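# Move the coaster can onto the turntable's orange spot

## Task

Pick up the can resting on the coaster and set it down upright on the orange spot of the turntable, while the other cans already standing on the turntable stay where they are.

## Robot and tools

Robot: two Doosan M1013 arms, left_arm and right_arm, each carrying a Robotiq 2F-140 gripper with rigid, non-folding fingers. The scene frame has its origin at table-top height, midway between the nominal bases. +z points up, +x points out over the table, and left_arm sits on the +y side. Image left/right does not follow arm names. Calibrated bases: left_arm at (+0.043, +0.446, 0) m, quat_wxyz (+1.000, 0, 0, -0.019); right_arm at (+0.054, -0.643, 0) m, quat_wxyz (+1.000, 0, 0, +0.016). A camera stand is behind the arms.

Frames: reported hand positions, orientations, velocities and targets are in that arm's own base frame. Fixed cameras and the table use the scene frame. Motion offsets are along the current Hand target's own axes. On the gripper, +z runs along the fingers and y is the opening direction. end_effector_position is the spot between the pads when they are shut. Fingertips stick out about 33 mm past it at gaps up to 40 mm, and about 9 mm when fully open. Printed poses can be a few centimetres off.

execute_actions(actions, cameras): actions is a list of actions. Each action is up to 15 rows, one row per 1/30 s step, so an action lasts 0.5 s. If fewer rows are given, the last row repeats. Each row is one flat list of 18 numbers in [-1, 1] covering both arms. The first nine are left_arm: dx, dy, dz, rx, ry, rz, gripper position, force_limit, speed. The next nine are the same for right_arm. The six pose numbers are an offset, not a pose. They count from the Hand target at the start of that action, along its axes, and every row counts from that same start. A new action or call starts from the new Hand target, so repeating an offset moves the arm again. Scale: 1.0 = 0.6 m or 180 degrees. rx, ry, rz form one rotation vector. All six at 0 re-asks for the current Hand target. Always resend each gripper's three numbers, because a 0 there is a real command. With an empty actions list, you get images and full state. cameras takes names, ["all"] or [].

Gripper numbers:
- position: +1 is fully open (140 mm), about -0.8 is where the pads touch, and -1 closes until blocked.
- force_limit: -1 gives about 14 N and +1 about 58 N for a slow close on parts up to 40 mm wide. A faster close grips much harder.
- speed: -1 is about 30 mm/s, 0 about 140, +1 about 250.
- Both force_limit and speed start at +1.
- object_status: 0 moving, 1 blocked while opening, 2 blocked while closing (a grip), 3 reached the requested position or pads met. Confirm a grip by reading 2. It can lag the touch by up to 1.7 s.
- To grip harder: raise force_limit and nudge position (-1 to -0.98). To soften: open, then close slowly.
- position_measured is in counts: 3 open, about 139 = 60 mm, 200 = 20 mm, 230 = pads met.

move(target, speed, blend, stop_force, zero, blocking, cameras): drives each gripper in a straight line. target is one 18-number row as above, or a list of up to 15 such rows. Every row is an offset from the Hand targets at the move's start, not from the previous row. Give all rows the same finger numbers.
- speed: m/s, 0.002 to 2, default 0.25. Rotation is capped at twice that in rad/s.
- blend: corner rounding in metres.
- stop_force: 10 to 80 N. It ends an arm's path when resistance along its travel exceeds that. Use it only slowly and without turning the wrist. Omit it when backing off a contact.
- zero: re-zeroes the force reading first; it defaults to true.
- blocking=false returns early, but is not allowed with stop_force.
- Paths ignore obstacles and the other arm, and they cap at 10 s.
- The result adds a move: line, such as done, off_target, moving, held or fault, plus limits such as paced or held.
- Avoid paths passing near an arm's own base.

wait(seconds 0 to 10) lets time run with commands held. stop() brakes a running move. zoom_image(camera: cam_left_wrist or cam_right_wrist, region [x0, y0, x1, y1] in pixels, at most 504x504) enlarges part of the latest image; images are 672x504. read_manual gives licence text only. finished_scene(scene) ends the current scene, given its number, for good; call it only when the can stands on the spot unaided.

Results and control:
- Each step, the commanded pose is clipped to within 70 mm and 16 degrees of the measured gripper.
- Hand target is the last commanded pose after clipping. The gripper often rests short of it; a later command, even zeros, pulls it on.
- Results report gripper state, joint torques, external joint torques, flange force (gripper axes, includes held weight) and step positions.

Hazards:
- An arm halts for 10 s on contact torque above its joint limit (waist and shoulder 323, elbow 152, wrist joints 42.7 N m) or 144 N outside force.
- Motors overheat from long loaded or stretched holds.
- The arms are stiff, so aiming past a firm contact faults.
- Never let the two arms or grippers press each other.
- Do not drop or fling the can, knock over the other cans or slam the turntable. Nothing may end up off the table.
- Objects may get brief random nudges.

Each tool is called after "Emit:" as name([rows], argument=value, ...), one row to a line, values as JSON.

## Session

Emit:
execute_actions(actions=[])

Scene clock: 0.00 s.
left_arm: end_effector_position=(+0.2683, -0.3206, +0.2544) position_measured=3 object_status=3 end_effector_quat_wxyz=(-0.130, +0.780, +0.202, +0.577) | right_arm: end_effector_position=(+0.6857, +0.1143, +0.1533) position_measured=3 object_status=3 end_effector_quat_wxyz=(-0.194, +0.403, +0.861, +0.241)
Joint positions: left_arm=[-1.675 0.141 2.259 0.937 1.703 -0.995] | right_arm=[-0.15 0.432 1.692 0.595 1.335 -1.082]
Joint velocities: within noise
Joint torques (N m): no reading
External joint torques (N m): no reading
Flange force (N): no reading
Hand target: left_arm +0.2683, -0.3206, +0.2544; -0.130, +0.780, +0.202, +0.577 | right_arm +0.6857, +0.1143, +0.1533; -0.194, +0.403, +0.861, +0.241
Tool commands: left_gripper/position=+1.0 left_gripper/force_limit=+1.0 left_gripper/speed=+1.0 right_gripper/position=+1.0 right_gripper/force_limit=+1.0 right_gripper/speed=+1.0

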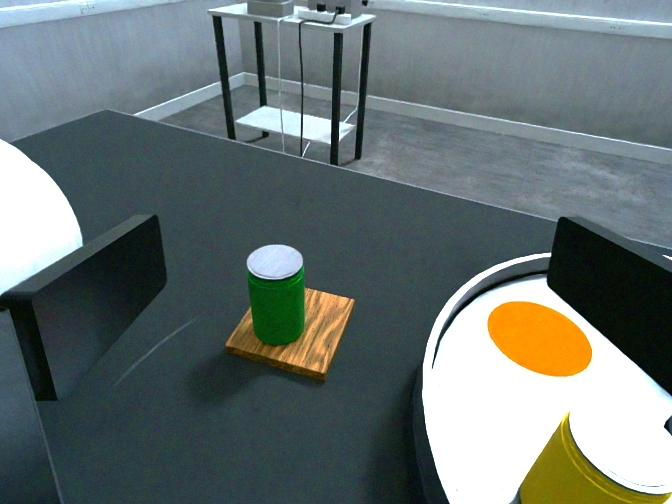

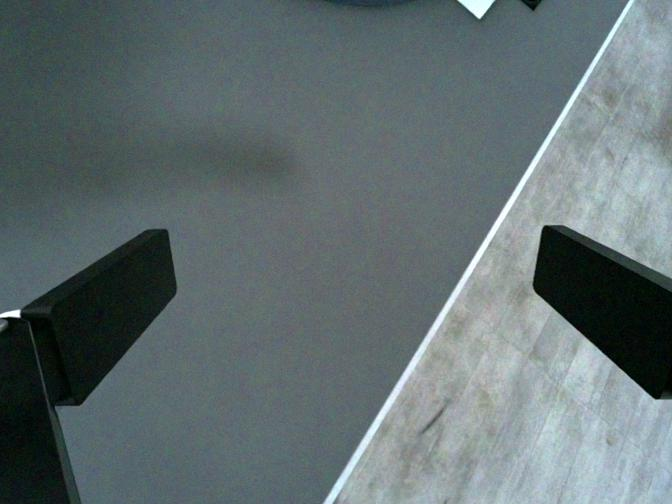

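Emit:
move(target=[0.3493,0.1267,0.2035,0.2246,-0.3553,-0.2904,1,1,1,0,0,0,0,0,0,1,1,1], cameras=["cam_left_wrist"], speed=0.4)

Emit:
wait(seconds=1, cameras=["cam_left_wrist"])

Emit:
wait(seconds=1, cameras=["cam_left_wrist"])

Emit:
wait(seconds=1, cameras=["cam_left_wrist"])

Emit:
wait(seconds=3, cameras=["cam_left_wrist"])

Emit:
wait(seconds=2, cameras=["cam_left_wrist"])

Scene clock: 2.97 s.
left_arm: end_effector_position=(+0.4600, -0.3003, +0.4200) position_measured=3 object_status=3 end_effector_quat_wxyz=(-0.001, +0.707, +0.707, +0.001) | right_arm: end_effector_position=(+0.6857, +0.1143, +0.1533) position_measured=3 object_status=3 end_effector_quat_wxyz=(-0.194, +0.403, +0.861, +0.241)
Joint positions: left_arm=[-0.642 -0.016 1.623 0.002 1.536 -0.641] | right_arm=[-0.15 0.432 1.692 0.595 1.335 -1.082]
Joint torques (N m): left_arm=[-1.6 -39.19 -41.92 4.54 0.1 -0.15] | right_arm=[-2.05 -83.28 -36.37 4.17 0.44 -0.45]
External joint torques (N m): left_arm=[1.54 -1.66 -0.67 -0.13 -0.07 0.15] | right_arm=[2.03 3.95 0.02 0.15 0.51 0.46]
Flange force (N): left_arm=[3.4 0.5 -1.1] | right_arm=[-3.6 5.7 2.3]
Hand target: left_arm +0.4600, -0.3003, +0.4201; -0.001, +0.707, +0.707, +0.001 | right_arm +0.6857, +0.1143, +0.1533; -0.194, +0.403, +0.861, +0.241
Off the commanded pose: left_arm 0.000 m, 0 deg | right_arm 0.000 m, 0 deg.
move: done
Images, in order (width x height): cam_left_wrist 672x504.

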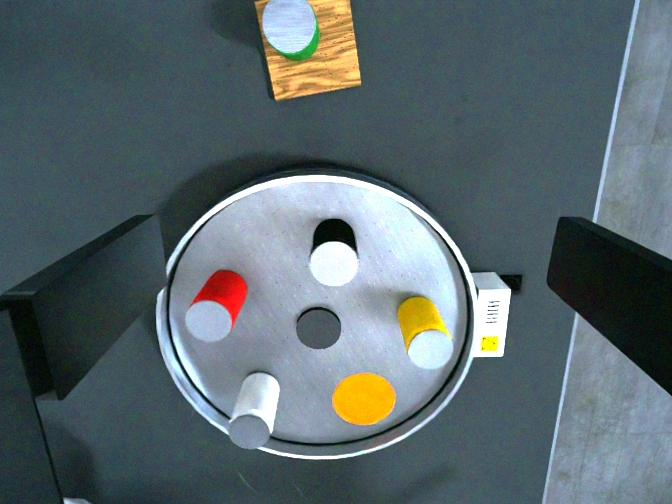

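Scene clock: 3.97 s.
left_arm: end_effector_position=(+0.4600, -0.3003, +0.4200) position_measured=3 object_status=3 end_effector_quat_wxyz=(-0.001, +0.707, +0.707, +0.001) | right_arm: end_effector_position=(+0.6857, +0.1143, +0.1533) position_measured=3 object_status=3 end_effector_quat_wxyz=(-0.194, +0.403, +0.861, +0.241)
Joint positions: left_arm=[-0.642 -0.016 1.623 0.001 1.536 -0.641] | right_arm=[-0.15 0.432 1.692 0.595 1.335 -1.082]
Joint torques (N m): left_arm=[0.22 -39.32 -42.07 4.57 0.05 -0.15] | right_arm=[-1.94 -83.05 -36.57 4.3 0.48 -0.58]
External joint torques (N m): left_arm=[-0.4 -1.43 -0.46 -0.16 -0.02 0.15] | right_arm=[1.95 4.34 0.78 -0.05 0.49 0.59]
Flange force (N): left_arm=[0.5 -1.6 -0.8] | right_arm=[-3.4 4.7 3.1]
Hand target: left_arm +0.4600, -0.3003, +0.4201; -0.001, +0.707, +0.707, +0.001 | right_arm +0.6857, +0.1143, +0.1533; -0.194, +0.403, +0.861, +0.241
Tool commands: left_gripper/position=+1.0 left_gripper/force_limit=+1.0 left_gripper/speed=+1.0 right_gripper/position=+1.0 right_gripper/force_limit=+1.0 right_gripper/speed=+1.0
Off the commanded pose: left_arm 0.000 m, 0 deg | right_arm 0.000 m, 0 deg.
wait: 1.00 s; at rest by 0.17 s
Images, in order (width x height): cam_left_wrist 672x504.

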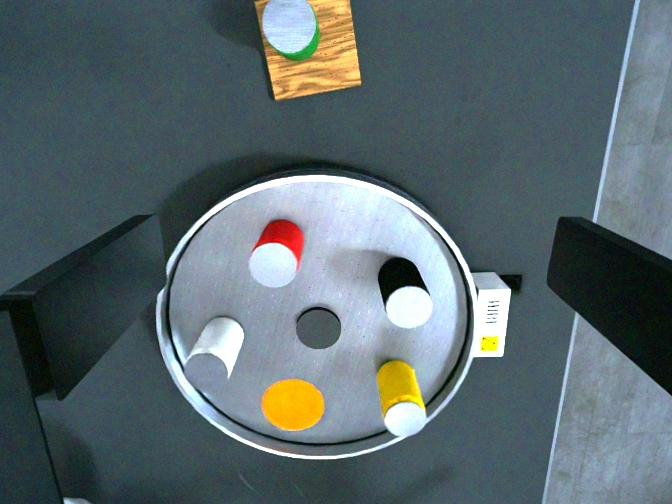

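Scene clock: 4.97 s.
left_arm: end_effector_position=(+0.4600, -0.3003, +0.4201) position_measured=3 object_status=3 end_effector_quat_wxyz=(-0.001, +0.707, +0.707, +0.001) | right_arm: end_effector_position=(+0.6857, +0.1143, +0.1533) position_measured=3 object_status=3 end_effector_quat_wxyz=(-0.194, +0.403, +0.861, +0.241)
Joint positions: left_arm=[-0.642 -0.016 1.623 0.001 1.536 -0.641] | right_arm=[-0.15 0.432 1.692 0.595 1.335 -1.082]
Joint torques (N m): left_arm=[-0.02 -38.92 -41.92 4.53 0.09 -0.14] | right_arm=[-1.6 -82.85 -36.44 4.26 0.5 -0.53]
External joint torques (N m): left_arm=[-0.05 -1.98 -0.76 -0.11 -0.07 0.14] | right_arm=[1.62 4.13 0.61 -0.01 0.46 0.54]
Flange force (N): left_arm=[1.2 -1.6 -1.3] | right_arm=[-3.5 4.5 2.7]
Hand target: left_arm +0.4600, -0.3003, +0.4201; -0.001, +0.707, +0.707, +0.001 | right_arm +0.6857, +0.1143, +0.1533; -0.194, +0.403, +0.861, +0.241
Tool commands: left_gripper/position=+1.0 left_gripper/force_limit=+1.0 left_gripper/speed=+1.0 right_gripper/position=+1.0 right_gripper/force_limit=+1.0 right_gripper/speed=+1.0
Off the commanded pose: left_arm 0.000 m, 0 deg | right_arm 0.000 m, 0 deg.
wait: 1.00 s; at rest by 0.17 s
Images, in order (width x height): cam_left_wrist 672x504.

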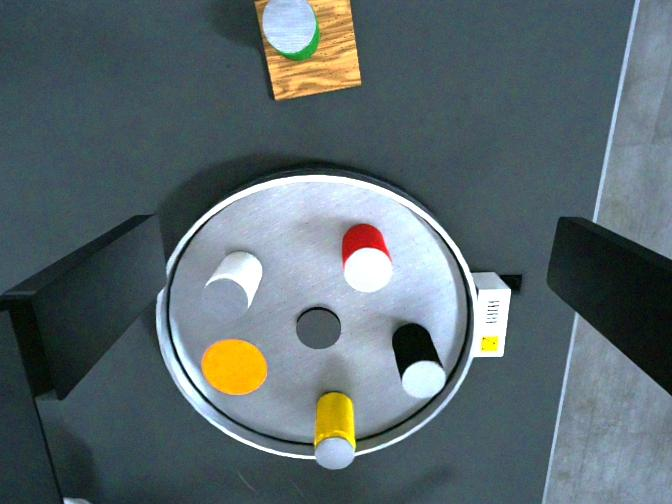

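Scene clock: 5.97 s.
left_arm: end_effector_position=(+0.4600, -0.3003, +0.4201) position_measured=3 object_status=3 end_effector_quat_wxyz=(-0.001, +0.707, +0.707, +0.001) | right_arm: end_effector_position=(+0.6857, +0.1143, +0.1533) position_measured=3 object_status=3 end_effector_quat_wxyz=(-0.194, +0.403, +0.861, +0.241)
Joint positions: left_arm=[-0.642 -0.016 1.623 0.001 1.536 -0.641] | right_arm=[-0.15 0.432 1.692 0.595 1.335 -1.082]
Joint torques (N m): left_arm=[0.14 -39.64 -41.96 4.56 0.1 -0.17] | right_arm=[-1.78 -83.2 -36.37 4.26 0.48 -0.55]
External joint torques (N m): left_arm=[-0.21 -1.31 -0.76 -0.13 -0.09 0.17] | right_arm=[1.81 3.95 0.26 0.03 0.48 0.56]
Flange force (N): left_arm=[0.5 -0.8 -1.2] | right_arm=[-3.5 5.2 2.3]
Hand target: left_arm +0.4600, -0.3003, +0.4201; -0.001, +0.707, +0.707, +0.001 | right_arm +0.6857, +0.1143, +0.1533; -0.194, +0.403, +0.861, +0.241
Tool commands: left_gripper/position=+1.0 left_gripper/force_limit=+1.0 left_gripper/speed=+1.0 right_gripper/position=+1.0 right_gripper/force_limit=+1.0 right_gripper/speed=+1.0
Off the commanded pose: left_arm 0.000 m, 0 deg | right_arm 0.000 m, 0 deg.
wait: 1.00 s; at rest by 0.17 s
Images, in order (width x height): cam_left_wrist 672x504.

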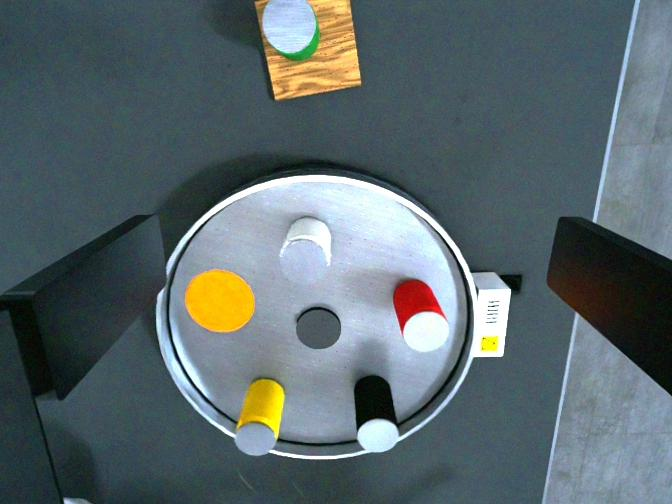

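Scene clock: 8.97 s.
left_arm: end_effector_position=(+0.4600, -0.3003, +0.4201) position_measured=3 object_status=3 end_effector_quat_wxyz=(-0.001, +0.707, +0.707, +0.001) | right_arm: end_effector_position=(+0.6857, +0.1143, +0.1533) position_measured=3 object_status=3 end_effector_quat_wxyz=(-0.194, +0.403, +0.861, +0.241)
Joint positions: left_arm=[-0.642 -0.016 1.623 0.001 1.536 -0.641] | right_arm=[-0.15 0.432 1.692 0.595 1.335 -1.082]
Joint torques (N m): left_arm=[0.03 -39.24 -42.01 4.52 0.13 -0.17] | right_arm=[-2.15 -82.29 -36.18 4.25 0.49 -0.51]
External joint torques (N m): left_arm=[0.04 -1.64 -0.56 -0.11 -0.1 0.17] | right_arm=[2.29 3.39 0.29 0.02 0.47 0.52]
Flange force (N): left_arm=[1.3 -1.2 -0.9] | right_arm=[-2.4 5.0 2.5]
Hand target: left_arm +0.4600, -0.3003, +0.4201; -0.001, +0.707, +0.707, +0.001 | right_arm +0.6857, +0.1143, +0.1533; -0.194, +0.403, +0.861, +0.241
Tool commands: left_gripper/position=+1.0 left_gripper/force_limit=+1.0 left_gripper/speed=+1.0 right_gripper/position=+1.0 right_gripper/force_limit=+1.0 right_gripper/speed=+1.0
Off the commanded pose: left_arm 0.000 m, 0 deg | right_arm 0.000 m, 0 deg.
wait: 3.00 s; at rest by 0.17 s
Images, in order (width x height): cam_left_wrist 672x504.

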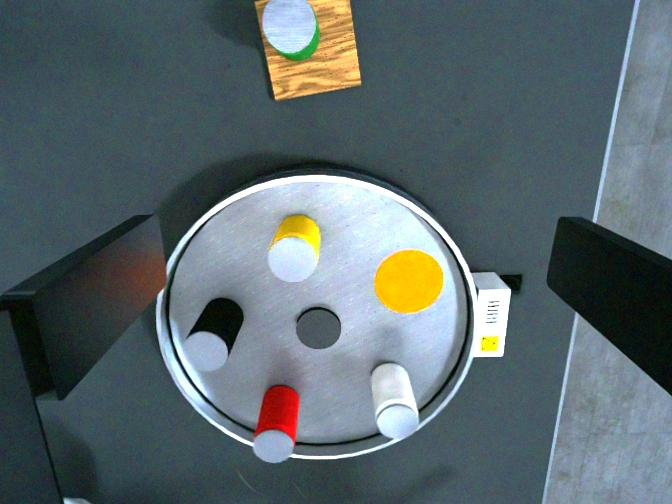

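Scene clock: 10.97 s.
left_arm: end_effector_position=(+0.4600, -0.3003, +0.4201) position_measured=3 object_status=3 end_effector_quat_wxyz=(-0.001, +0.707, +0.707, +0.001) | right_arm: end_effector_position=(+0.6857, +0.1143, +0.1533) position_measured=3 object_status=3 end_effector_quat_wxyz=(-0.194, +0.403, +0.861, +0.241)
Joint positions: left_arm=[-0.642 -0.016 1.623 0.001 1.536 -0.641] | right_arm=[-0.15 0.432 1.692 0.595 1.335 -1.082]
Joint torques (N m): left_arm=[-0.06 -39.33 -42.05 4.57 0.1 -0.17] | right_arm=[-1.88 -83.81 -36.37 4.19 0.48 -0.57]
External joint torques (N m): left_arm=[0.09 -1.56 -0.56 -0.15 -0.08 0.17] | right_arm=[1.98 4.84 0.39 0.07 0.48 0.58]
Flange force (N): left_arm=[1.3 -1.1 -0.9] | right_arm=[-4.4 5.8 3.0]
Hand target: left_arm +0.4600, -0.3003, +0.4201; -0.001, +0.707, +0.707, +0.001 | right_arm +0.6857, +0.1143, +0.1533; -0.194, +0.403, +0.861, +0.241
Tool commands: left_gripper/position=+1.0 left_gripper/force_limit=+1.0 left_gripper/speed=+1.0 right_gripper/position=+1.0 right_gripper/force_limit=+1.0 right_gripper/speed=+1.0
Off the commanded pose: left_arm 0.000 m, 0 deg | right_arm 0.000 m, 0 deg.
wait: 2.00 s; at rest by 0.17 s
Images, in order (width x height): cam_left_wrist 672x504.

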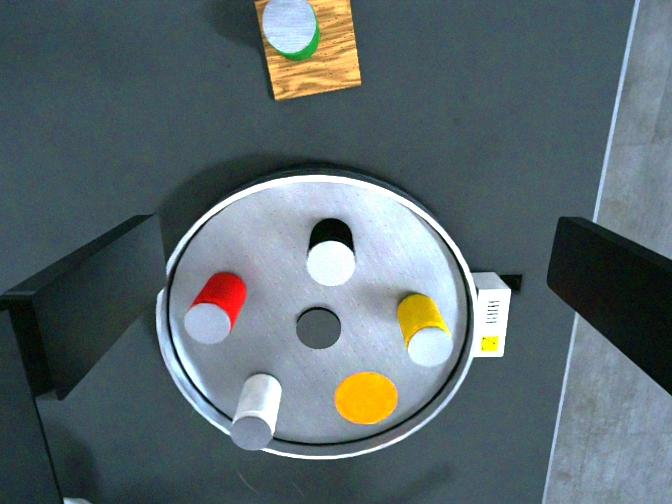

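Emit:
move(target=[0.1955,-0.0833,0.3668,0,0,0,0.4,0,0,0,0,0,0,0,0,1,1,1], cameras=["cam_left_wrist"])

Scene clock: 12.80 s.
left_arm: end_effector_position=(+0.4102, -0.1826, +0.2002) position_measured=78 object_status=3 end_effector_quat_wxyz=(+0.000, +0.707, +0.707, +0.001) | right_arm: end_effector_position=(+0.6857, +0.1143, +0.1533) position_measured=3 object_status=3 end_effector_quat_wxyz=(-0.194, +0.403, +0.861, +0.241)
Joint positions: left_arm=[-0.497 -0.094 2.103 0.002 1.133 -0.497] | right_arm=[-0.15 0.432 1.692 0.595 1.335 -1.082]
Joint torques (N m): left_arm=[0.39 -27.09 -38.28 4.14 0.06 -0.13] | right_arm=[-2.4 -82.59 -36.37 4.25 0.58 -0.6]
External joint torques (N m): left_arm=[-0.25 -1.7 -0.36 -0.12 -0.04 0.13] | right_arm=[2.46 3.56 0.26 0.03 0.37 0.61]
Flange force (N): left_arm=[0.7 -2.3 -1.7] | right_arm=[-2.5 5.5 2.8]
Hand target: left_arm +0.4102, -0.1826, +0.2002; -0.001, +0.707, +0.707, +0.001 | right_arm +0.6857, +0.1143, +0.1533; -0.194, +0.403, +0.861, +0.241
Off the commanded pose: left_arm 0.000 m, 0 deg | right_arm 0.000 m, 0 deg.
move: done
Images, in order (width x height): cam_left_wrist 672x504.

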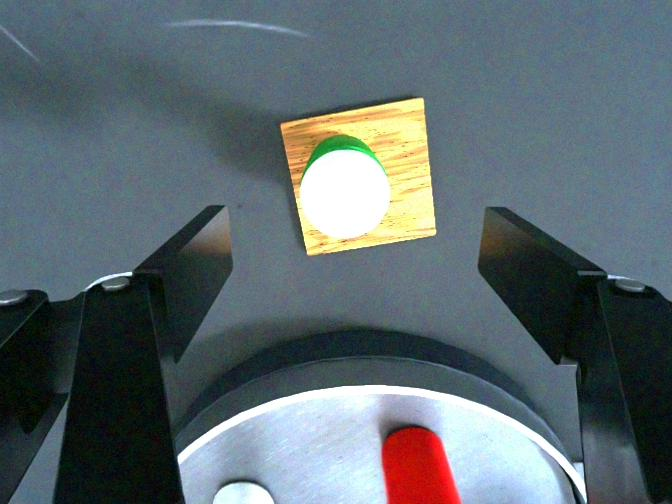

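Emit:
move(target=[0.001,-0.0025,0.192,0,0,0,0.4,0,0,0,0,0,0,0,0,1,1,1], speed=0.15)

Emit:
move(target=[0,0,0,0,0,0,-1,0,-1,0,0,0,0,0,0,1,1,1])

Emit:
move(target=[0,0,-0.05,0,0,0,-1,0,-1,0,0,0,0,0,0,1,1,1], speed=0.08, cameras=["cam_left_wrist"])

Scene clock: 14.23 s.
left_arm: end_effector_position=(+0.4088, -0.1818, +0.0850) position_measured=78 object_status=3 end_effector_quat_wxyz=(+0.000, +0.707, +0.707, +0.001) | right_arm: end_effector_position=(+0.6857, +0.1143, +0.1533) position_measured=3 object_status=3 end_effector_quat_wxyz=(-0.194, +0.403, +0.861, +0.241)
Joint positions: left_arm=[-0.497 0.023 2.236 0.002 0.884 -0.497] | right_arm=[-0.15 0.432 1.692 0.595 1.335 -1.082]
Joint torques (N m): left_arm=[0.01 -33.33 -32.56 3.54 0.09 -0.13] | right_arm=[-1.99 -83.74 -36.34 4.18 0.49 -0.61]
External joint torques (N m): left_arm=[0 -2.05 -0.39 -0.12 -0.07 0.13] | right_arm=[2.05 4.77 0.27 0.1 0.47 0.62]
Flange force (N): left_arm=[1.3 -2.3 -2.9] | right_arm=[-4.4 6.1 2.9]
Hand target: left_arm +0.4087, -0.1818, +0.0850; -0.001, +0.707, +0.707, +0.001 | right_arm +0.6857, +0.1143, +0.1533; -0.194, +0.403, +0.861, +0.241
Off the commanded pose: left_arm 0.000 m, 0 deg | right_arm 0.000 m, 0 deg.
move: done

Scene clock: 16.27 s.
left_arm: end_effector_position=(+0.4087, -0.1818, +0.0850) position_measured=153 object_status=0 end_effector_quat_wxyz=(-0.001, +0.707, +0.707, +0.001) | right_arm: end_effector_position=(+0.6857, +0.1143, +0.1533) position_measured=3 object_status=3 end_effector_quat_wxyz=(-0.194, +0.403, +0.861, +0.241)
Joint positions: left_arm=[-0.497 0.023 2.236 0.002 0.884 -0.497] | right_arm=[-0.15 0.432 1.692 0.595 1.335 -1.082]
Joint torques (N m): left_arm=[0.17 -23.5 -25.6 3.72 -1.23 -0.19] | right_arm=[-2.06 -83.02 -36.13 4.29 0.58 -0.59]
External joint torques (N m): left_arm=[-0.18 -11.85 -7.34 -0.3 1.24 0.19] | right_arm=[2.07 4.31 0.25 -0.03 0.37 0.6]
Flange force (N): left_arm=[2.8 -6.1 -25.4] | right_arm=[-3.8 5.7 2.8]
Hand target: left_arm +0.4087, -0.1818, +0.0850; -0.001, +0.707, +0.707, +0.001 | right_arm +0.6857, +0.1143, +0.1533; -0.194, +0.403, +0.861, +0.241
Off the commanded pose: left_arm 0.000 m, 0 deg | right_arm 0.000 m, 0 deg.
move: done

Scene clock: 17.00 s.
left_arm: end_effector_position=(+0.4087, -0.1818, +0.1150) position_measured=153 object_status=2 end_effector_quat_wxyz=(-0.001, +0.707, +0.707, +0.001) | right_arm: end_effector_position=(+0.6857, +0.1143, +0.1533) position_measured=3 object_status=3 end_effector_quat_wxyz=(-0.194, +0.403, +0.861, +0.241)
Joint positions: left_arm=[-0.497 -0.014 2.205 0.002 0.951 -0.497] | right_arm=[-0.15 0.432 1.692 0.595 1.335 -1.082]
Joint torques (N m): left_arm=[-0.05 -32.41 -35.09 3.78 0.1 -0.11] | right_arm=[-2.25 -82.95 -36.54 4.21 0.48 -0.62]
External joint torques (N m): left_arm=[-0.04 -0.78 0.36 -0.17 -0.09 0.11] | right_arm=[2.38 3.59 0.27 0.09 0.47 0.63]
Flange force (N): left_arm=[0.9 -1.6 -0.3] | right_arm=[-2.5 5.5 2.6]
Hand target: left_arm +0.4087, -0.1818, +0.1150; -0.001, +0.707, +0.707, +0.001 | right_arm +0.6857, +0.1143, +0.1533; -0.194, +0.403, +0.861, +0.241
Off the commanded pose: left_arm 0.000 m, 0 deg | right_arm 0.000 m, 0 deg.
move: done
Images, in order (width x height): cam_left_wrist 672x504.

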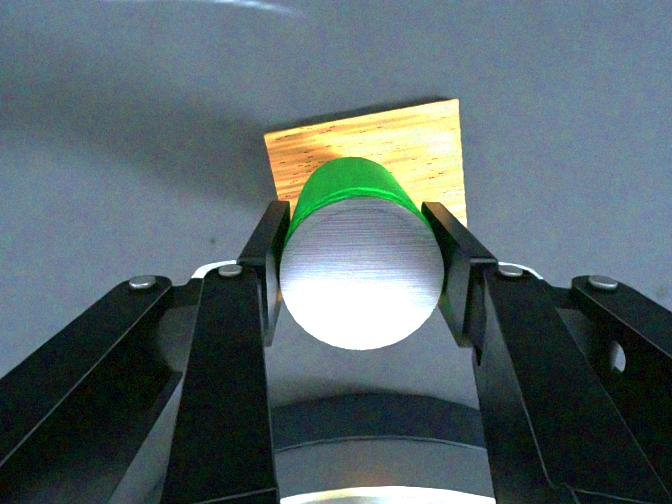

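Emit:
move([
  [0,0,-0.3083,0,0,0,-1,0,-1,0,0,0,0,0,0,1,1,1],
  [-0.56,-0.0577,-0.3083,0,0,-0.3889,-1,0,-1,0,0,0,0,0,0,1,1,1],
  [-0.56,-0.0577,-0.0283,0,0,-0.3889,-1,0,-1,0,0,0,0,0,0,1,1,1],
], speed=0.3)

Emit:
move(target=[0,0,0.0333,0,0,0,-1,0,-1,0,0,0,0,0,0,1,1,1], speed=0.006, stop_force=10)

Emit:
move([
  [0,0,-0.208,0,0,0,-1,0,-1,0,0,0,0,0,0,1,1,1],
  [0.1283,0,-0.208,0,0,0,-1,0,-1,0,0,0,0,0,0,1,1,1],
], speed=0.2, cameras=["cam_left_wrist"])

Scene clock: 21.20 s.
left_arm: end_effector_position=(+0.3738, -0.5179, +0.1314) position_measured=153 object_status=2 end_effector_quat_wxyz=(+0.000, +0.174, +0.985, +0.001) | right_arm: end_effector_position=(+0.6857, +0.1143, +0.1533) position_measured=3 object_status=3 end_effector_quat_wxyz=(-0.194, +0.403, +0.861, +0.241)
Joint positions: left_arm=[-1 0.259 1.852 0.001 1.031 -2.222] | right_arm=[-0.15 0.432 1.692 0.595 1.335 -1.082]
Joint torques (N m): left_arm=[-0.12 -63.57 -36.94 3.88 0.07 -0.12] | right_arm=[-1.67 -83.58 -36.38 4.26 0.42 -0.63]
External joint torques (N m): left_arm=[0.15 0.02 0.42 -0.15 -0.03 0.12] | right_arm=[1.69 4.71 0.43 0.02 0.54 0.64]
Flange force (N): left_arm=[0.4 0.8 0.5] | right_arm=[-4.4 5.5 2.6]
Hand target: left_arm +0.3738, -0.5178, +0.1314; +0.000, +0.174, +0.985, +0.001 | right_arm +0.6857, +0.1143, +0.1533; -0.194, +0.403, +0.861, +0.241
Off the commanded pose: left_arm 0.000 m, 0 deg | right_arm 0.000 m, 0 deg.
move: done

Scene clock: 22.60 s.
left_arm: end_effector_position=(+0.3739, -0.5178, +0.1263) position_measured=153 object_status=2 end_effector_quat_wxyz=(+0.000, +0.174, +0.985, +0.001) | right_arm: end_effector_position=(+0.6857, +0.1143, +0.1533) position_measured=3 object_status=3 end_effector_quat_wxyz=(-0.194, +0.403, +0.861, +0.241)
Joint positions: left_arm=[-1 0.264 1.857 0.001 1.022 -2.222] | right_arm=[-0.15 0.432 1.692 0.595 1.335 -1.082]
Joint torques (N m): left_arm=[-2.1 -51.8 -30.21 2.96 -1.14 -0.2] | right_arm=[-1.99 -83.1 -36.39 4.25 0.52 -0.52]
External joint torques (N m): left_arm=[2.29 -12.09 -6.21 0.77 1.18 0.2] | right_arm=[1.95 4.16 0.35 0.03 0.44 0.53]
Flange force (N): left_arm=[1.7 5.9 -18.5] | right_arm=[-3.6 5.3 2.7]
Hand target: left_arm +0.3738, -0.5178, +0.1263; +0.000, +0.174, +0.985, +0.001 (not the last commanded pose) | right_arm +0.6857, +0.1143, +0.1533; -0.194, +0.403, +0.861, +0.241
Off the commanded pose: left_arm 0.015 m, 0 deg | right_arm 0.000 m, 0 deg.
move: contact (left_arm)

Scene clock: 24.17 s.
left_arm: end_effector_position=(+0.3015, -0.4917, +0.2511) position_measured=153 object_status=2 end_effector_quat_wxyz=(+0.000, +0.174, +0.985, +0.001) | right_arm: end_effector_position=(+0.6857, +0.1143, +0.1533) position_measured=3 object_status=3 end_effector_quat_wxyz=(-0.194, +0.403, +0.861, +0.241)
Joint positions: left_arm=[-1.081 0.08 1.832 0.001 1.231 -2.302] | right_arm=[-0.15 0.432 1.692 0.595 1.335 -1.082]
Joint torques (N m): left_arm=[0.48 -48.23 -40.55 4.39 0.03 -0.1] | right_arm=[-1.94 -83.46 -36.27 4.27 0.47 -0.54]
External joint torques (N m): left_arm=[-0.65 -0.29 0.3 -0.29 0 0.1] | right_arm=[1.96 4.29 0.11 0.03 0.48 0.55]
Flange force (N): left_arm=[1.4 -0.1 0.2] | right_arm=[-4.0 5.8 2.4]
Hand target: left_arm +0.3015, -0.4917, +0.2511; +0.000, +0.174, +0.985, +0.001 | right_arm +0.6857, +0.1143, +0.1533; -0.194, +0.403, +0.861, +0.241
Off the commanded pose: left_arm 0.000 m, 0 deg | right_arm 0.000 m, 0 deg.
move: done
Images, in order (width x height): cam_left_wrist 672x504.

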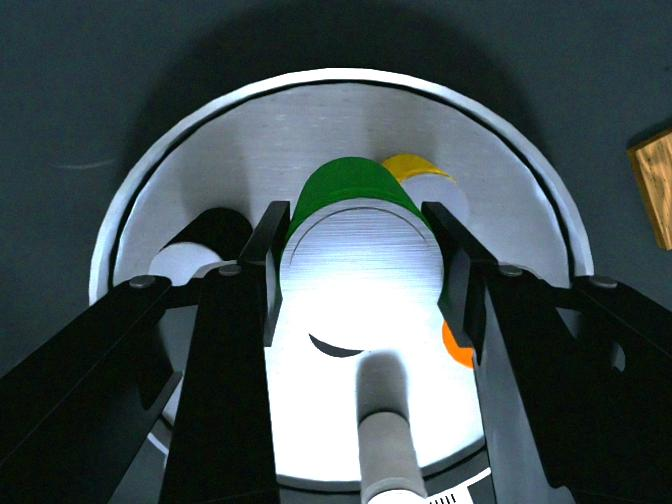

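Emit:
wait(seconds=6, cameras=["cam_left_wrist"])

Scene clock: 30.33 s.
left_arm: end_effector_position=(+0.3015, -0.4917, +0.2511) position_measured=153 object_status=2 end_effector_quat_wxyz=(+0.000, +0.174, +0.985, +0.001) | right_arm: end_effector_position=(+0.6857, +0.1143, +0.1533) position_measured=3 object_status=3 end_effector_quat_wxyz=(-0.194, +0.403, +0.861, +0.241)
Joint positions: left_arm=[-1.081 0.08 1.832 0.001 1.231 -2.302] | right_arm=[-0.15 0.432 1.692 0.595 1.335 -1.082]
Joint torques (N m): left_arm=[-0.23 -47.94 -40.49 4.26 0.15 -0.15] | right_arm=[-1.85 -82.79 -36.56 4.22 0.45 -0.54]
External joint torques (N m): left_arm=[0.41 -0.53 0.48 -0.16 -0.11 0.15] | right_arm=[1.88 3.68 0.6 0.04 0.52 0.55]
Flange force (N): left_arm=[0.7 1.8 0.5] | right_arm=[-2.7 4.4 2.6]
Hand target: left_arm +0.3015, -0.4917, +0.2511; +0.000, +0.174, +0.985, +0.001 | right_arm +0.6857, +0.1143, +0.1533; -0.194, +0.403, +0.861, +0.241
Tool commands: left_gripper/position=-1.0 left_gripper/force_limit=+0.0 left_gripper/speed=-1.0 right_gripper/position=+1.0 right_gripper/force_limit=+1.0 right_gripper/speed=+1.0
Off the commanded pose: left_arm 0.000 m, 0 deg | right_arm 0.000 m, 0 deg.
wait: 6.00 s; at rest from the start
Images, in order (width x height): cam_left_wrist 672x504.

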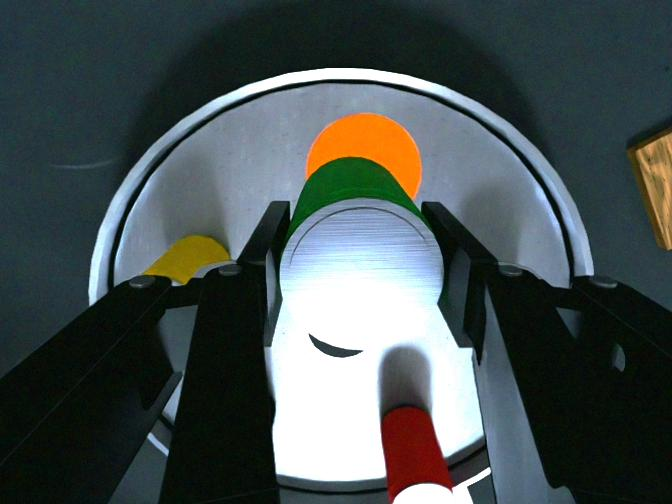

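Emit:
wait(seconds=6.57)

Emit:
execute_actions([
  [[0,0.00586,0.005,0,0,0.00829,-1,0,-1,0,0,0,0,0,0,1,1,1],[-0.0003,0.01171,0.01,0,0,0.01657,-1,0,-1,0,0,0,0,0,0,1,1,1],[-0.0007,0.01756,0.015,0,0,0.02486,-1,0,-1,0,0,0,0,0,0,1,1,1],[-0.0012,0.02339,0.02,0,0,0.03315,-1,0,-1,0,0,0,0,0,0,1,1,1],[-0.0019,0.02921,0.025,0,0,0.04143,-1,0,-1,0,0,0,0,0,0,1,1,1],[-0.0027,0.035,0.03,0,0,0.04972,-1,0,-1,0,0,0,0,0,0,1,1,1],[-0.0037,0.04077,0.035,0,0,0.05801,-1,0,-1,0,0,0,0,0,0,1,1,1],[-0.0049,0.04652,0.04,0,0,0.06629,-1,0,-1,0,0,0,0,0,0,1,1,1],[-0.0061,0.05224,0.045,0,0,0.07458,-1,0,-1,0,0,0,0,0,0,1,1,1],[-0.0076,0.05792,0.05,0,0,0.08287,-1,0,-1,0,0,0,0,0,0,1,1,1],[-0.0092,0.06356,0.055,0,0,0.09116,-1,0,-1,0,0,0,0,0,0,1,1,1],[-0.0109,0.06915,0.06,0,0,0.09944,-1,0,-1,0,0,0,0,0,0,1,1,1],[-0.0128,0.07471,0.065,0,0,0.10773,-1,0,-1,0,0,0,0,0,0,1,1,1],[-0.0148,0.08021,0.07,0,0,0.11602,-1,0,-1,0,0,0,0,0,0,1,1,1],[-0.0169,0.08565,0.075,0,0,0.12431,-1,0,-1,0,0,0,0,0,0,1,1,1]],
  [[0,0.00586,0.005,0,0,0.00829,-1,0,-1,0,0,0,0,0,0,1,1,1],[-0.0003,0.01171,0.01,0,0,0.01657,-1,0,-1,0,0,0,0,0,0,1,1,1],[-0.0007,0.01756,0.015,0,0,0.02486,-1,0,-1,0,0,0,0,0,0,1,1,1],[-0.0012,0.02339,0.02,0,0,0.03315,-1,0,-1,0,0,0,0,0,0,1,1,1],[-0.0019,0.02921,0.025,0,0,0.04143,-1,0,-1,0,0,0,0,0,0,1,1,1],[-0.0027,0.035,0.03,0,0,0.04972,-1,0,-1,0,0,0,0,0,0,1,1,1],[-0.0037,0.04077,0.035,0,0,0.05801,-1,0,-1,0,0,0,0,0,0,1,1,1],[-0.0049,0.04652,0.04,0,0,0.06629,-1,0,-1,0,0,0,0,0,0,1,1,1],[-0.0061,0.05224,0.045,0,0,0.07458,-1,0,-1,0,0,0,0,0,0,1,1,1],[-0.0076,0.05792,0.05,0,0,0.08287,-1,0,-1,0,0,0,0,0,0,1,1,1],[-0.0092,0.06356,0.055,0,0,0.09116,-1,0,-1,0,0,0,0,0,0,1,1,1],[-0.0109,0.06915,0.06,0,0,0.09944,-1,0,-1,0,0,0,0,0,0,1,1,1],[-0.0128,0.07471,0.065,0,0,0.10773,-1,0,-1,0,0,0,0,0,0,1,1,1],[-0.0148,0.08021,0.07,0,0,0.11602,-1,0,-1,0,0,0,0,0,0,1,1,1],[-0.0169,0.08565,0.075,0,0,0.12431,-1,0,-1,0,0,0,0,0,0,1,1,1]],
  [[0,0.00586,0.0033,0,0,0.00829,-1,0,-1,0,0,0,0,0,0,1,1,1],[-0.0003,0.01171,0.0067,0,0,0.01657,-1,0,-1,0,0,0,0,0,0,1,1,1],[-0.0007,0.01756,0.01,0,0,0.02486,-1,0,-1,0,0,0,0,0,0,1,1,1],[-0.0012,0.02339,0.0133,0,0,0.03315,-1,0,-1,0,0,0,0,0,0,1,1,1],[-0.0019,0.02921,0.0167,0,0,0.04143,-1,0,-1,0,0,0,0,0,0,1,1,1],[-0.0027,0.035,0.02,0,0,0.04972,-1,0,-1,0,0,0,0,0,0,1,1,1],[-0.0037,0.04077,0.0233,0,0,0.05801,-1,0,-1,0,0,0,0,0,0,1,1,1],[-0.0049,0.04652,0.0267,0,0,0.06629,-1,0,-1,0,0,0,0,0,0,1,1,1],[-0.0061,0.05224,0.03,0,0,0.07458,-1,0,-1,0,0,0,0,0,0,1,1,1],[-0.0076,0.05792,0.0333,0,0,0.08287,-1,0,-1,0,0,0,0,0,0,1,1,1],[-0.0092,0.06356,0.0367,0,0,0.09116,-1,0,-1,0,0,0,0,0,0,1,1,1],[-0.0109,0.06915,0.04,0,0,0.09944,-1,0,-1,0,0,0,0,0,0,1,1,1],[-0.0128,0.07471,0.0433,0,0,0.10773,-1,0,-1,0,0,0,0,0,0,1,1,1],[-0.0148,0.08021,0.0467,0,0,0.11602,-1,0,-1,0,0,0,0,0,0,1,1,1],[-0.0169,0.08565,0.05,0,0,0.12431,-1,0,-1,0,0,0,0,0,0,1,1,1]],
  [[0,0.00586,0.0005,0,0,0.00829,-1,0,-1,0,0,0,0,0,0,1,1,1],[-0.0003,0.01171,0.001,0,0,0.01657,-1,0,-1,0,0,0,0,0,0,1,1,1],[-0.0007,0.01756,0.0015,0,0,0.02486,-1,0,-1,0,0,0,0,0,0,1,1,1],[-0.0012,0.02339,0.002,0,0,0.03315,-1,0,-1,0,0,0,0,0,0,1,1,1],[-0.0019,0.02921,0.0025,0,0,0.04143,-1,0,-1,0,0,0,0,0,0,1,1,1],[-0.0027,0.035,0.003,0,0,0.04972,-1,0,-1,0,0,0,0,0,0,1,1,1],[-0.0037,0.04077,0.0035,0,0,0.05801,-1,0,-1,0,0,0,0,0,0,1,1,1],[-0.0049,0.04652,0.004,0,0,0.06629,-1,0,-1,0,0,0,0,0,0,1,1,1],[-0.0061,0.05224,0.0045,0,0,0.07458,-1,0,-1,0,0,0,0,0,0,1,1,1],[-0.0076,0.05792,0.005,0,0,0.08287,-1,0,-1,0,0,0,0,0,0,1,1,1],[-0.0092,0.06356,0.0055,0,0,0.09116,-1,0,-1,0,0,0,0,0,0,1,1,1],[-0.0109,0.06915,0.006,0,0,0.09944,-1,0,-1,0,0,0,0,0,0,1,1,1],[-0.0128,0.07471,0.0065,0,0,0.10773,-1,0,-1,0,0,0,0,0,0,1,1,1],[-0.0148,0.08021,0.0068,0,0,0.11602,-1,0,-1,0,0,0,0,0,0,1,1,1],[-0.0169,0.08565,0.007,0,0,0.12431,-1,0,-1,0,0,0,0,0,0,1,1,1]],
  [[0,0.00586,0,0,0,0.00829,-1,0,-1,0,0,0,0,0,0,1,1,1],[-0.0003,0.01171,0,0,0,0.01657,-1,0,-1,0,0,0,0,0,0,1,1,1],[-0.0007,0.01756,0,0,0,0.02486,-1,0,-1,0,0,0,0,0,0,1,1,1],[-0.0012,0.02339,0,0,0,0.03315,-1,0,-1,0,0,0,0,0,0,1,1,1],[-0.0019,0.02921,0,0,0,0.04143,0.3,0,0,0,0,0,0,0,0,1,1,1],[-0.0027,0.035,0,0,0,0.04972,0.3,0,0,0,0,0,0,0,0,1,1,1],[-0.0037,0.04077,0,0,0,0.05801,0.3,0,0,0,0,0,0,0,0,1,1,1],[-0.0049,0.04652,0,0,0,0.06629,0.3,0,0,0,0,0,0,0,0,1,1,1],[-0.0061,0.05224,0,0,0,0.07458,0.3,0,0,0,0,0,0,0,0,1,1,1],[-0.0076,0.05792,0,0,0,0.08287,0.3,0,0,0,0,0,0,0,0,1,1,1],[-0.0092,0.06356,0,0,0,0.09116,0.3,0,0,0,0,0,0,0,0,1,1,1],[-0.0109,0.06915,0,0,0,0.09944,0.3,0,0,0,0,0,0,0,0,1,1,1],[-0.0128,0.07471,0,0,0,0.10773,0.3,0,0,0,0,0,0,0,0,1,1,1],[-0.0148,0.08021,0,0,0,0.11602,0.3,0,0,0,0,0,0,0,0,1,1,1],[-0.0169,0.08565,0,0,0,0.12431,0.3,0,0,0,0,0,0,0,0,1,1,1]],
  [[0,0.00586,0,0,0,0.00829,0.3,0,0,0,0,0,0,0,0,1,1,1],[-0.0003,0.01171,0,0,0,0.01657,0.3,0,0,0,0,0,0,0,0,1,1,1],[-0.0007,0.01756,0,0,0,0.02486,0.3,0,0,0,0,0,0,0,0,1,1,1],[-0.0012,0.02339,0,0,0,0.03315,0.3,0,0,0,0,0,0,0,0,1,1,1],[-0.0019,0.02921,0,0,0,0.04143,0.3,0,0,0,0,0,0,0,0,1,1,1],[-0.0027,0.035,-0.003,0,0,0.04972,0.3,0,0,0,0,0,0,0,0,1,1,1],[-0.0037,0.04077,-0.007,0,0,0.05801,0.3,0,0,0,0,0,0,0,0,1,1,1],[-0.0049,0.04652,-0.012,0,0,0.06629,0.3,0,0,0,0,0,0,0,0,1,1,1],[-0.0061,0.05224,-0.017,0,0,0.07458,0.3,0,0,0,0,0,0,0,0,1,1,1],[-0.0076,0.05792,-0.022,0,0,0.08287,0.3,0,0,0,0,0,0,0,0,1,1,1],[-0.0092,0.06356,-0.028,0,0,0.09116,0.3,0,0,0,0,0,0,0,0,1,1,1],[-0.0109,0.06915,-0.034,0,0,0.09944,0.3,0,0,0,0,0,0,0,0,1,1,1],[-0.0128,0.07471,-0.04,0,0,0.10773,0.3,0,0,0,0,0,0,0,0,1,1,1],[-0.0148,0.08021,-0.046,0,0,0.11602,0.3,0,0,0,0,0,0,0,0,1,1,1],[-0.0169,0.08565,-0.052,0,0,0.12431,0.3,0,0,0,0,0,0,0,0,1,1,1]],
  [[0,0.00586,-0.006,0,0,0.00829,0.3,0,0,0,0,0,0,0,0,1,1,1],[-0.0003,0.01171,-0.012,0,0,0.01657,0.3,0,0,0,0,0,0,0,0,1,1,1],[-0.0007,0.01756,-0.018,0,0,0.02486,0.3,0,0,0,0,0,0,0,0,1,1,1],[-0.0012,0.02339,-0.024,0,0,0.03315,0.3,0,0,0,0,0,0,0,0,1,1,1],[-0.0019,0.02921,-0.03,0,0,0.04143,0.3,0,0,0,0,0,0,0,0,1,1,1],[-0.0027,0.035,-0.036,0,0,0.04972,0.3,0,0,0,0,0,0,0,0,1,1,1],[-0.0037,0.04077,-0.042,0,0,0.05801,0.3,0,0,0,0,0,0,0,0,1,1,1],[-0.0049,0.04652,-0.048,0,0,0.06629,0.3,0,0,0,0,0,0,0,0,1,1,1],[-0.0061,0.05224,-0.054,0,0,0.07458,0.3,0,0,0,0,0,0,0,0,1,1,1],[-0.0076,0.05792,-0.06,0,0,0.08287,0.3,0,0,0,0,0,0,0,0,1,1,1],[-0.0092,0.06356,-0.066,0,0,0.09116,0.3,0,0,0,0,0,0,0,0,1,1,1],[-0.0109,0.06915,-0.072,0,0,0.09944,0.3,0,0,0,0,0,0,0,0,1,1,1],[-0.0128,0.07471,-0.078,0,0,0.10773,0.3,0,0,0,0,0,0,0,0,1,1,1],[-0.0148,0.08021,-0.084,0,0,0.11602,0.3,0,0,0,0,0,0,0,0,1,1,1],[-0.0169,0.08565,-0.09,0,0,0.12431,0.3,0,0,0,0,0,0,0,0,1,1,1]],
], cameras=["cam_left_wrist"])

Emit:
move(target=[0,0,-0.25,0,0,0,0.3,0,0,0,0,0,0,0,0,1,1,1], cameras=["cam_left_wrist"])

Emit:
wait(seconds=2.5, cameras=["cam_left_wrist"])

Scene clock: 38.53 s.
left_arm: end_effector_position=(+0.3015, -0.4917, +0.2511) position_measured=153 object_status=2 end_effector_quat_wxyz=(+0.000, +0.174, +0.985, +0.001) | right_arm: end_effector_position=(+0.6857, +0.1143, +0.1533) position_measured=3 object_status=3 end_effector_quat_wxyz=(-0.194, +0.403, +0.861, +0.241)
Joint positions: left_arm=[-1.081 0.08 1.832 0.001 1.231 -2.302] | right_arm=[-0.15 0.432 1.692 0.595 1.335 -1.082]
Joint torques (N m): left_arm=[0.18 -47.91 -40.53 4.28 0.1 -0.19] | right_arm=[-1.39 -83.7 -36.47 4.37 0.53 -0.52]
External joint torques (N m): left_arm=[-0.26 -0.6 0.31 -0.18 -0.08 0.19] | right_arm=[1.34 4.55 0.34 -0.09 0.42 0.53]
Flange force (N): left_arm=[1.2 0.8 0.2] | right_arm=[-4.6 5.0 2.4]
Hand target: left_arm +0.3015, -0.4917, +0.2511; +0.000, +0.174, +0.985, +0.001 | right_arm +0.6857, +0.1143, +0.1533; -0.194, +0.403, +0.861, +0.241
Tool commands: left_gripper/position=-1.0 left_gripper/force_limit=+0.0 left_gripper/speed=-1.0 right_gripper/position=+1.0 right_gripper/force_limit=+1.0 right_gripper/speed=+1.0
Off the commanded pose: left_arm 0.000 m, 0 deg | right_arm 0.000 m, 0 deg.
wait: 6.60 s; at rest from the start

Scene clock: 42.33 s.
left_arm: end_effector_position=(+0.5628, -0.5298, +0.2121) position_measured=91 object_status=3 end_effector_quat_wxyz=(-0.001, +1.000, +0.030, +0.001) | right_arm: end_effector_position=(+0.6857, +0.1143, +0.1533) position_measured=3 object_status=3 end_effector_quat_wxyz=(-0.194, +0.403, +0.861, +0.241)
Joint positions: left_arm=[-0.801 0.401 1.495 0.003 1.245 0.709] | right_arm=[-0.15 0.432 1.692 0.595 1.335 -1.082]
Joint torques (N m): left_arm=[0.12 -81.15 -40.51 4.34 0.01 -0.21] | right_arm=[-2.27 -83.18 -36.43 4.23 0.46 -0.52]
External joint torques (N m): left_arm=[0.06 -0.35 0.13 -0.15 -0.05 0.21] | right_arm=[2.29 4.16 0.3 0.06 0.48 0.53]
External joint torques at the end of the 3rd action: left_arm=[1.07 0.42 0.42 -0.17 -0.43 0.11] | right_arm=[1.53 4.79 0.57 -0.05 0.48 0.6]
External joint torques at the end of the 4th action: left_arm=[2.12 4.05 1.57 -0.43 0.09 -0.01] | right_arm=[1.28 4.31 0.22 -0.01 0.48 0.55]
External joint torques at the end of the 5th action: left_arm=[-0.76 -2.63 0.2 -0.26 -0.16 0.06] | right_arm=[2.24 4.34 0.25 0.03 0.52 0.59]
External joint torques at the end of the 6th action: left_arm=[-0.05 -1.81 -1.54 -0.34 -0.01 0.05] | right_arm=[2.26 5.13 0.58 0.04 0.44 0.53]
Flange force (N): left_arm=[-0.3 -0.8 0.0] | right_arm=[-3.4 5.7 2.8]
Flange force at the end of the 3rd action (N): left_arm=[1.4 -1.5 1.6] | right_arm=[-4.5 5.1 2.8]
Flange force at the end of the 4th action (N): left_arm=[4.6 -0.2 5.0] | right_arm=[-4.4 5.0 2.0]
Flange force at the end of the 5th action (N): left_arm=[-3.8 -2.2 -1.7] | right_arm=[-3.7 5.9 2.7]
Flange force at the end of the 6th action (N): left_arm=[0.4 0.4 -2.8] | right_arm=[-4.5 5.9 3.6]
Hand target: left_arm +0.5631, -0.5299, +0.2121; -0.001, +1.000, +0.029, +0.000 | right_arm +0.6857, +0.1143, +0.1533; -0.194, +0.403, +0.861, +0.241
Off the commanded pose: left_arm 0.000 m, 0 deg | right_arm 0.000 m, 0 deg.
Step readings (end_effector_position of left_arm | right_arm; steps 1 to 15: 1st action; 16 to 30: 2nd action; 31 to 45: 3rd action; 46 to 60: 4th action; 61 to 75: 5th action; 76 to 90: 6th action; 91 to 105: 7th action):
0: (+0.3015, -0.4917, +0.2511) | (+0.6857, +0.1143, +0.1533)
1: (+0.3015, -0.4917, +0.2511) | (+0.6857, +0.1143, +0.1533)
2: (+0.3016, -0.4908, +0.2505) | (+0.6857, +0.1143, +0.1533)
4: (+0.3033, -0.4863, +0.2463) | (+0.6857, +0.1143, +0.1533)
8: (+0.3094, -0.4735, +0.2343) | (+0.6857, +0.1143, +0.1533)
15: (+0.3227, -0.4535, +0.2141) | (+0.6857, +0.1143, +0.1533)
16: (+0.3247, -0.4511, +0.2115) | (+0.6857, +0.1143, +0.1533)
17: (+0.3274, -0.4479, +0.2078) | (+0.6857, +0.1143, +0.1533)
19: (+0.3317, -0.4433, +0.2023) | (+0.6857, +0.1143, +0.1533)
23: (+0.3426, -0.4333, +0.1897) | (+0.6857, +0.1143, +0.1533)
30: (+0.3626, -0.4197, +0.1691) | (+0.6857, +0.1143, +0.1533)
31: (+0.3654, -0.4182, +0.1663) | (+0.6857, +0.1143, +0.1533)
32: (+0.3691, -0.4162, +0.1629) | (+0.6857, +0.1143, +0.1533)
34: (+0.3749, -0.4135, +0.1587) | (+0.6857, +0.1143, +0.1533)
38: (+0.3887, -0.4083, +0.1500) | (+0.6857, +0.1143, +0.1533)
45: (+0.4127, -0.4035, +0.1364) | (+0.6857, +0.1143, +0.1533)
46: (+0.4159, -0.4032, +0.1346) | (+0.6857, +0.1143, +0.1533)
47: (+0.4201, -0.4029, +0.1325) | (+0.6857, +0.1143, +0.1533)
49: (+0.4266, -0.4027, +0.1311) | (+0.6857, +0.1143, +0.1533)
53: (+0.4414, -0.4035, +0.1297) | (+0.6857, +0.1143, +0.1533)
60: (+0.4652, -0.4079, +0.1276) | (+0.6857, +0.1143, +0.1533)
61: (+0.4682, -0.4088, +0.1274) | (+0.6857, +0.1143, +0.1533)
62: (+0.4723, -0.4100, +0.1272) | (+0.6857, +0.1143, +0.1533)
64: (+0.4782, -0.4123, +0.1271) | (+0.6857, +0.1143, +0.1533)
68: (+0.4917, -0.4185, +0.1271) | (+0.6857, +0.1143, +0.1533)
75: (+0.5120, -0.4319, +0.1271) | (+0.6857, +0.1143, +0.1533)
76: (+0.5145, -0.4339, +0.1271) | (+0.6857, +0.1143, +0.1533)
77: (+0.5177, -0.4366, +0.1271) | (+0.6857, +0.1143, +0.1533)
79: (+0.5224, -0.4409, +0.1271) | (+0.6857, +0.1143, +0.1533)
83: (+0.5324, -0.4518, +0.1289) | (+0.6857, +0.1143, +0.1533)
90: (+0.5460, -0.4719, +0.1501) | (+0.6857, +0.1143, +0.1533)
91: (+0.5475, -0.4747, +0.1533) | (+0.6857, +0.1143, +0.1533)
92: (+0.5494, -0.4785, +0.1576) | (+0.6857, +0.1143, +0.1533)
94: (+0.5521, -0.4843, +0.1641) | (+0.6857, +0.1143, +0.1533)
98: (+0.5572, -0.4982, +0.1792) | (+0.6857, +0.1143, +0.1533)
105: (+0.5621, -0.5220, +0.2041) | (+0.6857, +0.1143, +0.1533)
Images, in order (width x height): cam_left_wrist 672x504.

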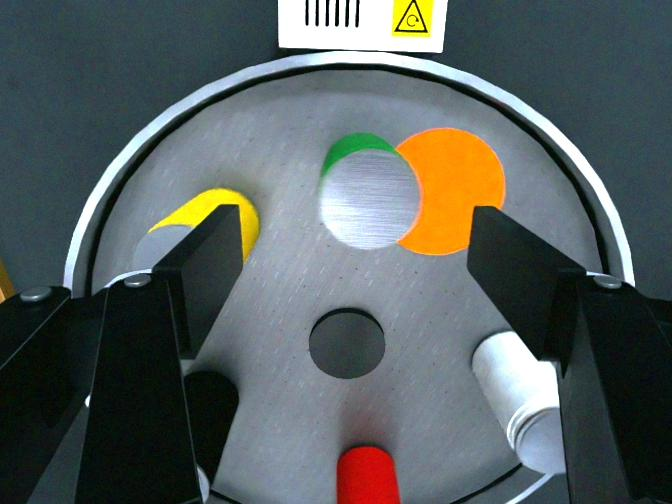

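Scene clock: 43.33 s.
left_arm: end_effector_position=(+0.5630, -0.5302, +0.3621) position_measured=91 object_status=3 end_effector_quat_wxyz=(-0.001, +1.000, +0.029, +0.000) | right_arm: end_effector_position=(+0.6857, +0.1143, +0.1533) position_measured=3 object_status=3 end_effector_quat_wxyz=(-0.194, +0.403, +0.861, +0.241)
Joint positions: left_arm=[-0.801 0.355 1.287 0.001 1.501 0.712] | right_arm=[-0.15 0.432 1.692 0.595 1.335 -1.082]
Joint torques (N m): left_arm=[-0.09 -78.69 -41.92 4.58 0.04 -0.16] | right_arm=[-1.45 -83.78 -36.51 4.25 0.46 -0.68]
External joint torques (N m): left_arm=[-0.06 -0.31 -0.61 -0.18 -0.08 0.16] | right_arm=[1.4 4.76 0.48 0.03 0.5 0.69]
Flange force (N): left_arm=[0.7 0.5 -0.9] | right_arm=[-4.6 5.2 2.5]
Hand target: left_arm +0.5630, -0.5302, +0.3621; -0.001, +1.000, +0.029, +0.000 | right_arm +0.6857, +0.1143, +0.1533; -0.194, +0.403, +0.861, +0.241
Off the commanded pose: left_arm 0.000 m, 0 deg | right_arm 0.000 m, 0 deg.
move: done
Images, in order (width x height): cam_left_wrist 672x504.

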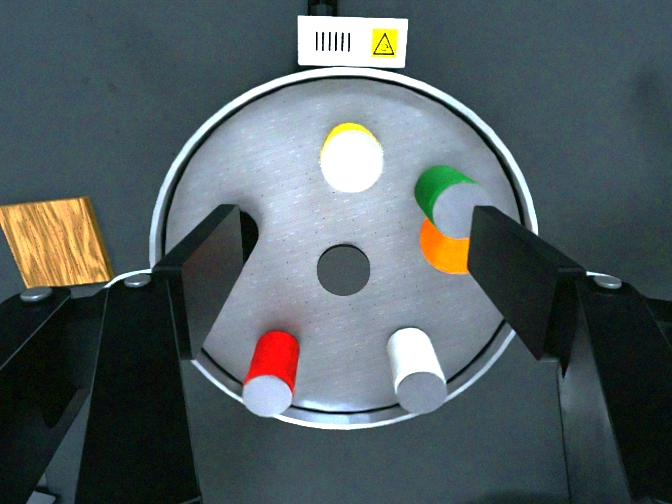

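Scene clock: 45.83 s.
left_arm: end_effector_position=(+0.5630, -0.5302, +0.3621) position_measured=91 object_status=3 end_effector_quat_wxyz=(-0.001, +1.000, +0.029, +0.000) | right_arm: end_effector_position=(+0.6857, +0.1143, +0.1533) position_measured=3 object_status=3 end_effector_quat_wxyz=(-0.194, +0.403, +0.861, +0.241)
Joint positions: left_arm=[-0.801 0.355 1.287 0.001 1.501 0.712] | right_arm=[-0.15 0.432 1.692 0.595 1.335 -1.082]
Joint torques (N m): left_arm=[0.48 -78.61 -41.94 4.55 0.01 -0.16] | right_arm=[-1.85 -83.27 -36.45 4.28 0.45 -0.59]
External joint torques (N m): left_arm=[-0.23 -0.55 -0.63 -0.13 -0.05 0.16] | right_arm=[1.98 4.31 0.5 -0.02 0.5 0.6]
Flange force (N): left_arm=[0.3 0.4 -1.0] | right_arm=[-3.6 5.2 2.8]
Hand target: left_arm +0.5630, -0.5302, +0.3621; -0.001, +1.000, +0.029, +0.000 | right_arm +0.6857, +0.1143, +0.1533; -0.194, +0.403, +0.861, +0.241
Tool commands: left_gripper/position=+0.3 left_gripper/force_limit=+0.0 left_gripper/speed=+0.0 right_gripper/position=+1.0 right_gripper/force_limit=+1.0 right_gripper/speed=+1.0
Off the commanded pose: left_arm 0.000 m, 0 deg | right_arm 0.000 m, 0 deg.
wait: 2.50 s; at rest by 0.17 s
Images, in order (width x height): cam_left_wrist 672x504.

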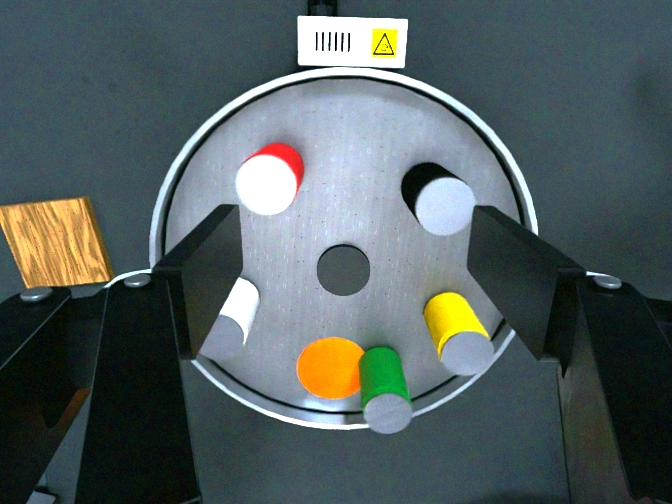

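Emit:
move(target=[-0.4312,-0.0902,0.185,0,0,-0.87,0.5,0,0,0,0,0,0,0,0,1,1,1], speed=0.4, cameras=["cam_left_wrist"])

Emit:
wait(seconds=1, cameras=["cam_left_wrist"])

Scene clock: 50.60 s.
left_arm: end_effector_position=(+0.3017, -0.4910, +0.2511) position_measured=66 object_status=3 end_effector_quat_wxyz=(+0.000, +0.174, +0.985, +0.001) | right_arm: end_effector_position=(+0.6857, +0.1143, +0.1533) position_measured=3 object_status=3 end_effector_quat_wxyz=(-0.194, +0.403, +0.861, +0.241)
Joint positions: left_arm=[-1.08 0.079 1.833 0.001 1.231 -2.301] | right_arm=[-0.15 0.432 1.692 0.595 1.335 -1.082]
Joint torques (N m): left_arm=[-0.15 -46.88 -39.67 4.31 0.09 -0.12] | right_arm=[-1.79 -83.94 -36.36 4.3 0.53 -0.65]
External joint torques (N m): left_arm=[0.25 -1.58 -0.45 -0.2 -0.06 0.12] | right_arm=[1.83 4.92 0.41 -0.02 0.43 0.66]
Flange force (N): left_arm=[0.9 1.5 -1.4] | right_arm=[-4.6 5.8 2.9]
Hand target: left_arm +0.3016, -0.4910, +0.2511; +0.000, +0.174, +0.985, +0.001 | right_arm +0.6857, +0.1143, +0.1533; -0.194, +0.403, +0.861, +0.241
Off the commanded pose: left_arm 0.000 m, 0 deg | right_arm 0.000 m, 0 deg.
move: done
Images, in order (width x height): cam_left_wrist 672x504.

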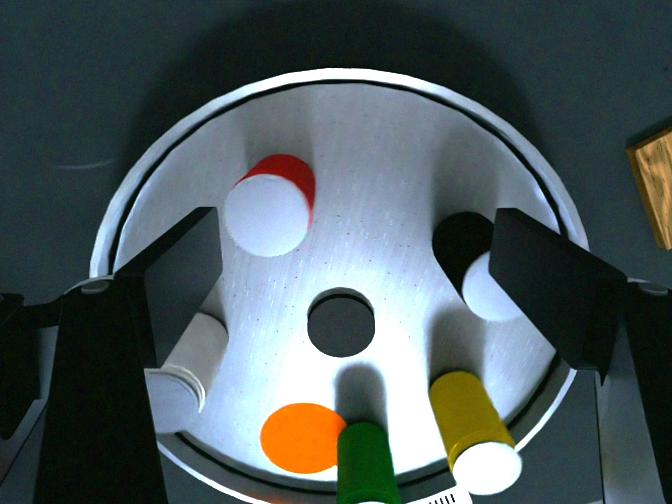

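Scene clock: 51.60 s.
left_arm: end_effector_position=(+0.3016, -0.4910, +0.2511) position_measured=66 object_status=3 end_effector_quat_wxyz=(+0.000, +0.174, +0.985, +0.001) | right_arm: end_effector_position=(+0.6857, +0.1143, +0.1533) position_measured=3 object_status=3 end_effector_quat_wxyz=(-0.194, +0.403, +0.861, +0.241)
Joint positions: left_arm=[-1.08 0.079 1.833 0.001 1.231 -2.301] | right_arm=[-0.15 0.432 1.692 0.595 1.335 -1.082]
Joint torques (N m): left_arm=[-0.16 -47.31 -39.57 4.3 0.12 -0.21] | right_arm=[-2.03 -83.19 -36.76 4.28 0.41 -0.49]
External joint torques (N m): left_arm=[0.55 -1.33 -0.72 -0.17 -0.1 0.21] | right_arm=[2.07 4.34 0.82 -0.02 0.54 0.51]
Flange force (N): left_arm=[-0.2 1.5 -1.5] | right_arm=[-3.3 4.7 3.2]
Hand target: left_arm +0.3016, -0.4910, +0.2511; +0.000, +0.174, +0.985, +0.001 | right_arm +0.6857, +0.1143, +0.1533; -0.194, +0.403, +0.861, +0.241
Tool commands: left_gripper/position=+0.5 left_gripper/force_limit=+0.0 left_gripper/speed=+0.0 right_gripper/position=+1.0 right_gripper/force_limit=+1.0 right_gripper/speed=+1.0
Off the commanded pose: left_arm 0.000 m, 0 deg | right_arm 0.000 m, 0 deg.
wait: 1.00 s; at rest by 0.17 s
Images, in order (width x height): cam_left_wrist 672x504.

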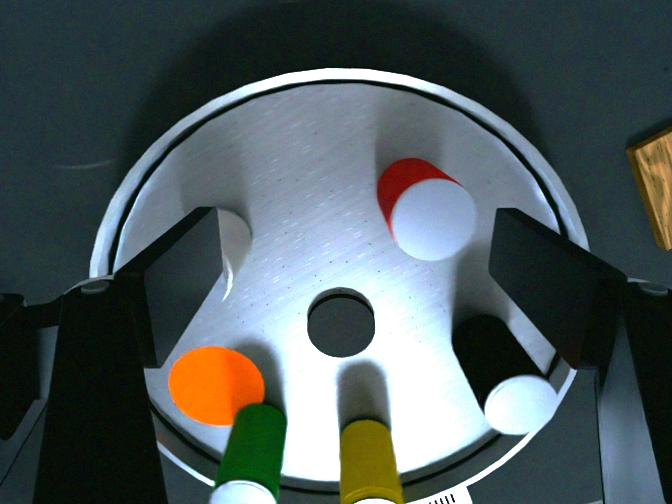

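Emit:
move(target=[0,0,0,0,0,0,0.45,0,0,0,0,0,0,0,0,1,1,1])

Scene clock: 52.90 s.
left_arm: end_effector_position=(+0.3016, -0.4910, +0.2511) position_measured=72 object_status=3 end_effector_quat_wxyz=(+0.000, +0.174, +0.985, +0.001) | right_arm: end_effector_position=(+0.6857, +0.1143, +0.1533) position_measured=3 object_status=3 end_effector_quat_wxyz=(-0.194, +0.403, +0.861, +0.241)
Joint positions: left_arm=[-1.08 0.079 1.833 0.001 1.231 -2.301] | right_arm=[-0.15 0.432 1.692 0.595 1.335 -1.082]
Joint torques (N m): left_arm=[0.15 -47.15 -39.68 4.26 0.1 -0.13] | right_arm=[-2.7 -83.57 -36.64 4.25 0.5 -0.62]
External joint torques (N m): left_arm=[-0.15 -1.27 -0.49 -0.15 -0.06 0.13] | right_arm=[2.65 4.76 0.92 -0.01 0.47 0.64]
Flange force (N): left_arm=[0.9 0.7 -1.2] | right_arm=[-3.3 5.5 4.0]
Hand target: left_arm +0.3016, -0.4910, +0.2511; +0.000, +0.174, +0.985, +0.001 | right_arm +0.6857, +0.1143, +0.1533; -0.194, +0.403, +0.861, +0.241
Off the commanded pose: left_arm 0.000 m, 0 deg | right_arm 0.000 m, 0 deg.
move: done


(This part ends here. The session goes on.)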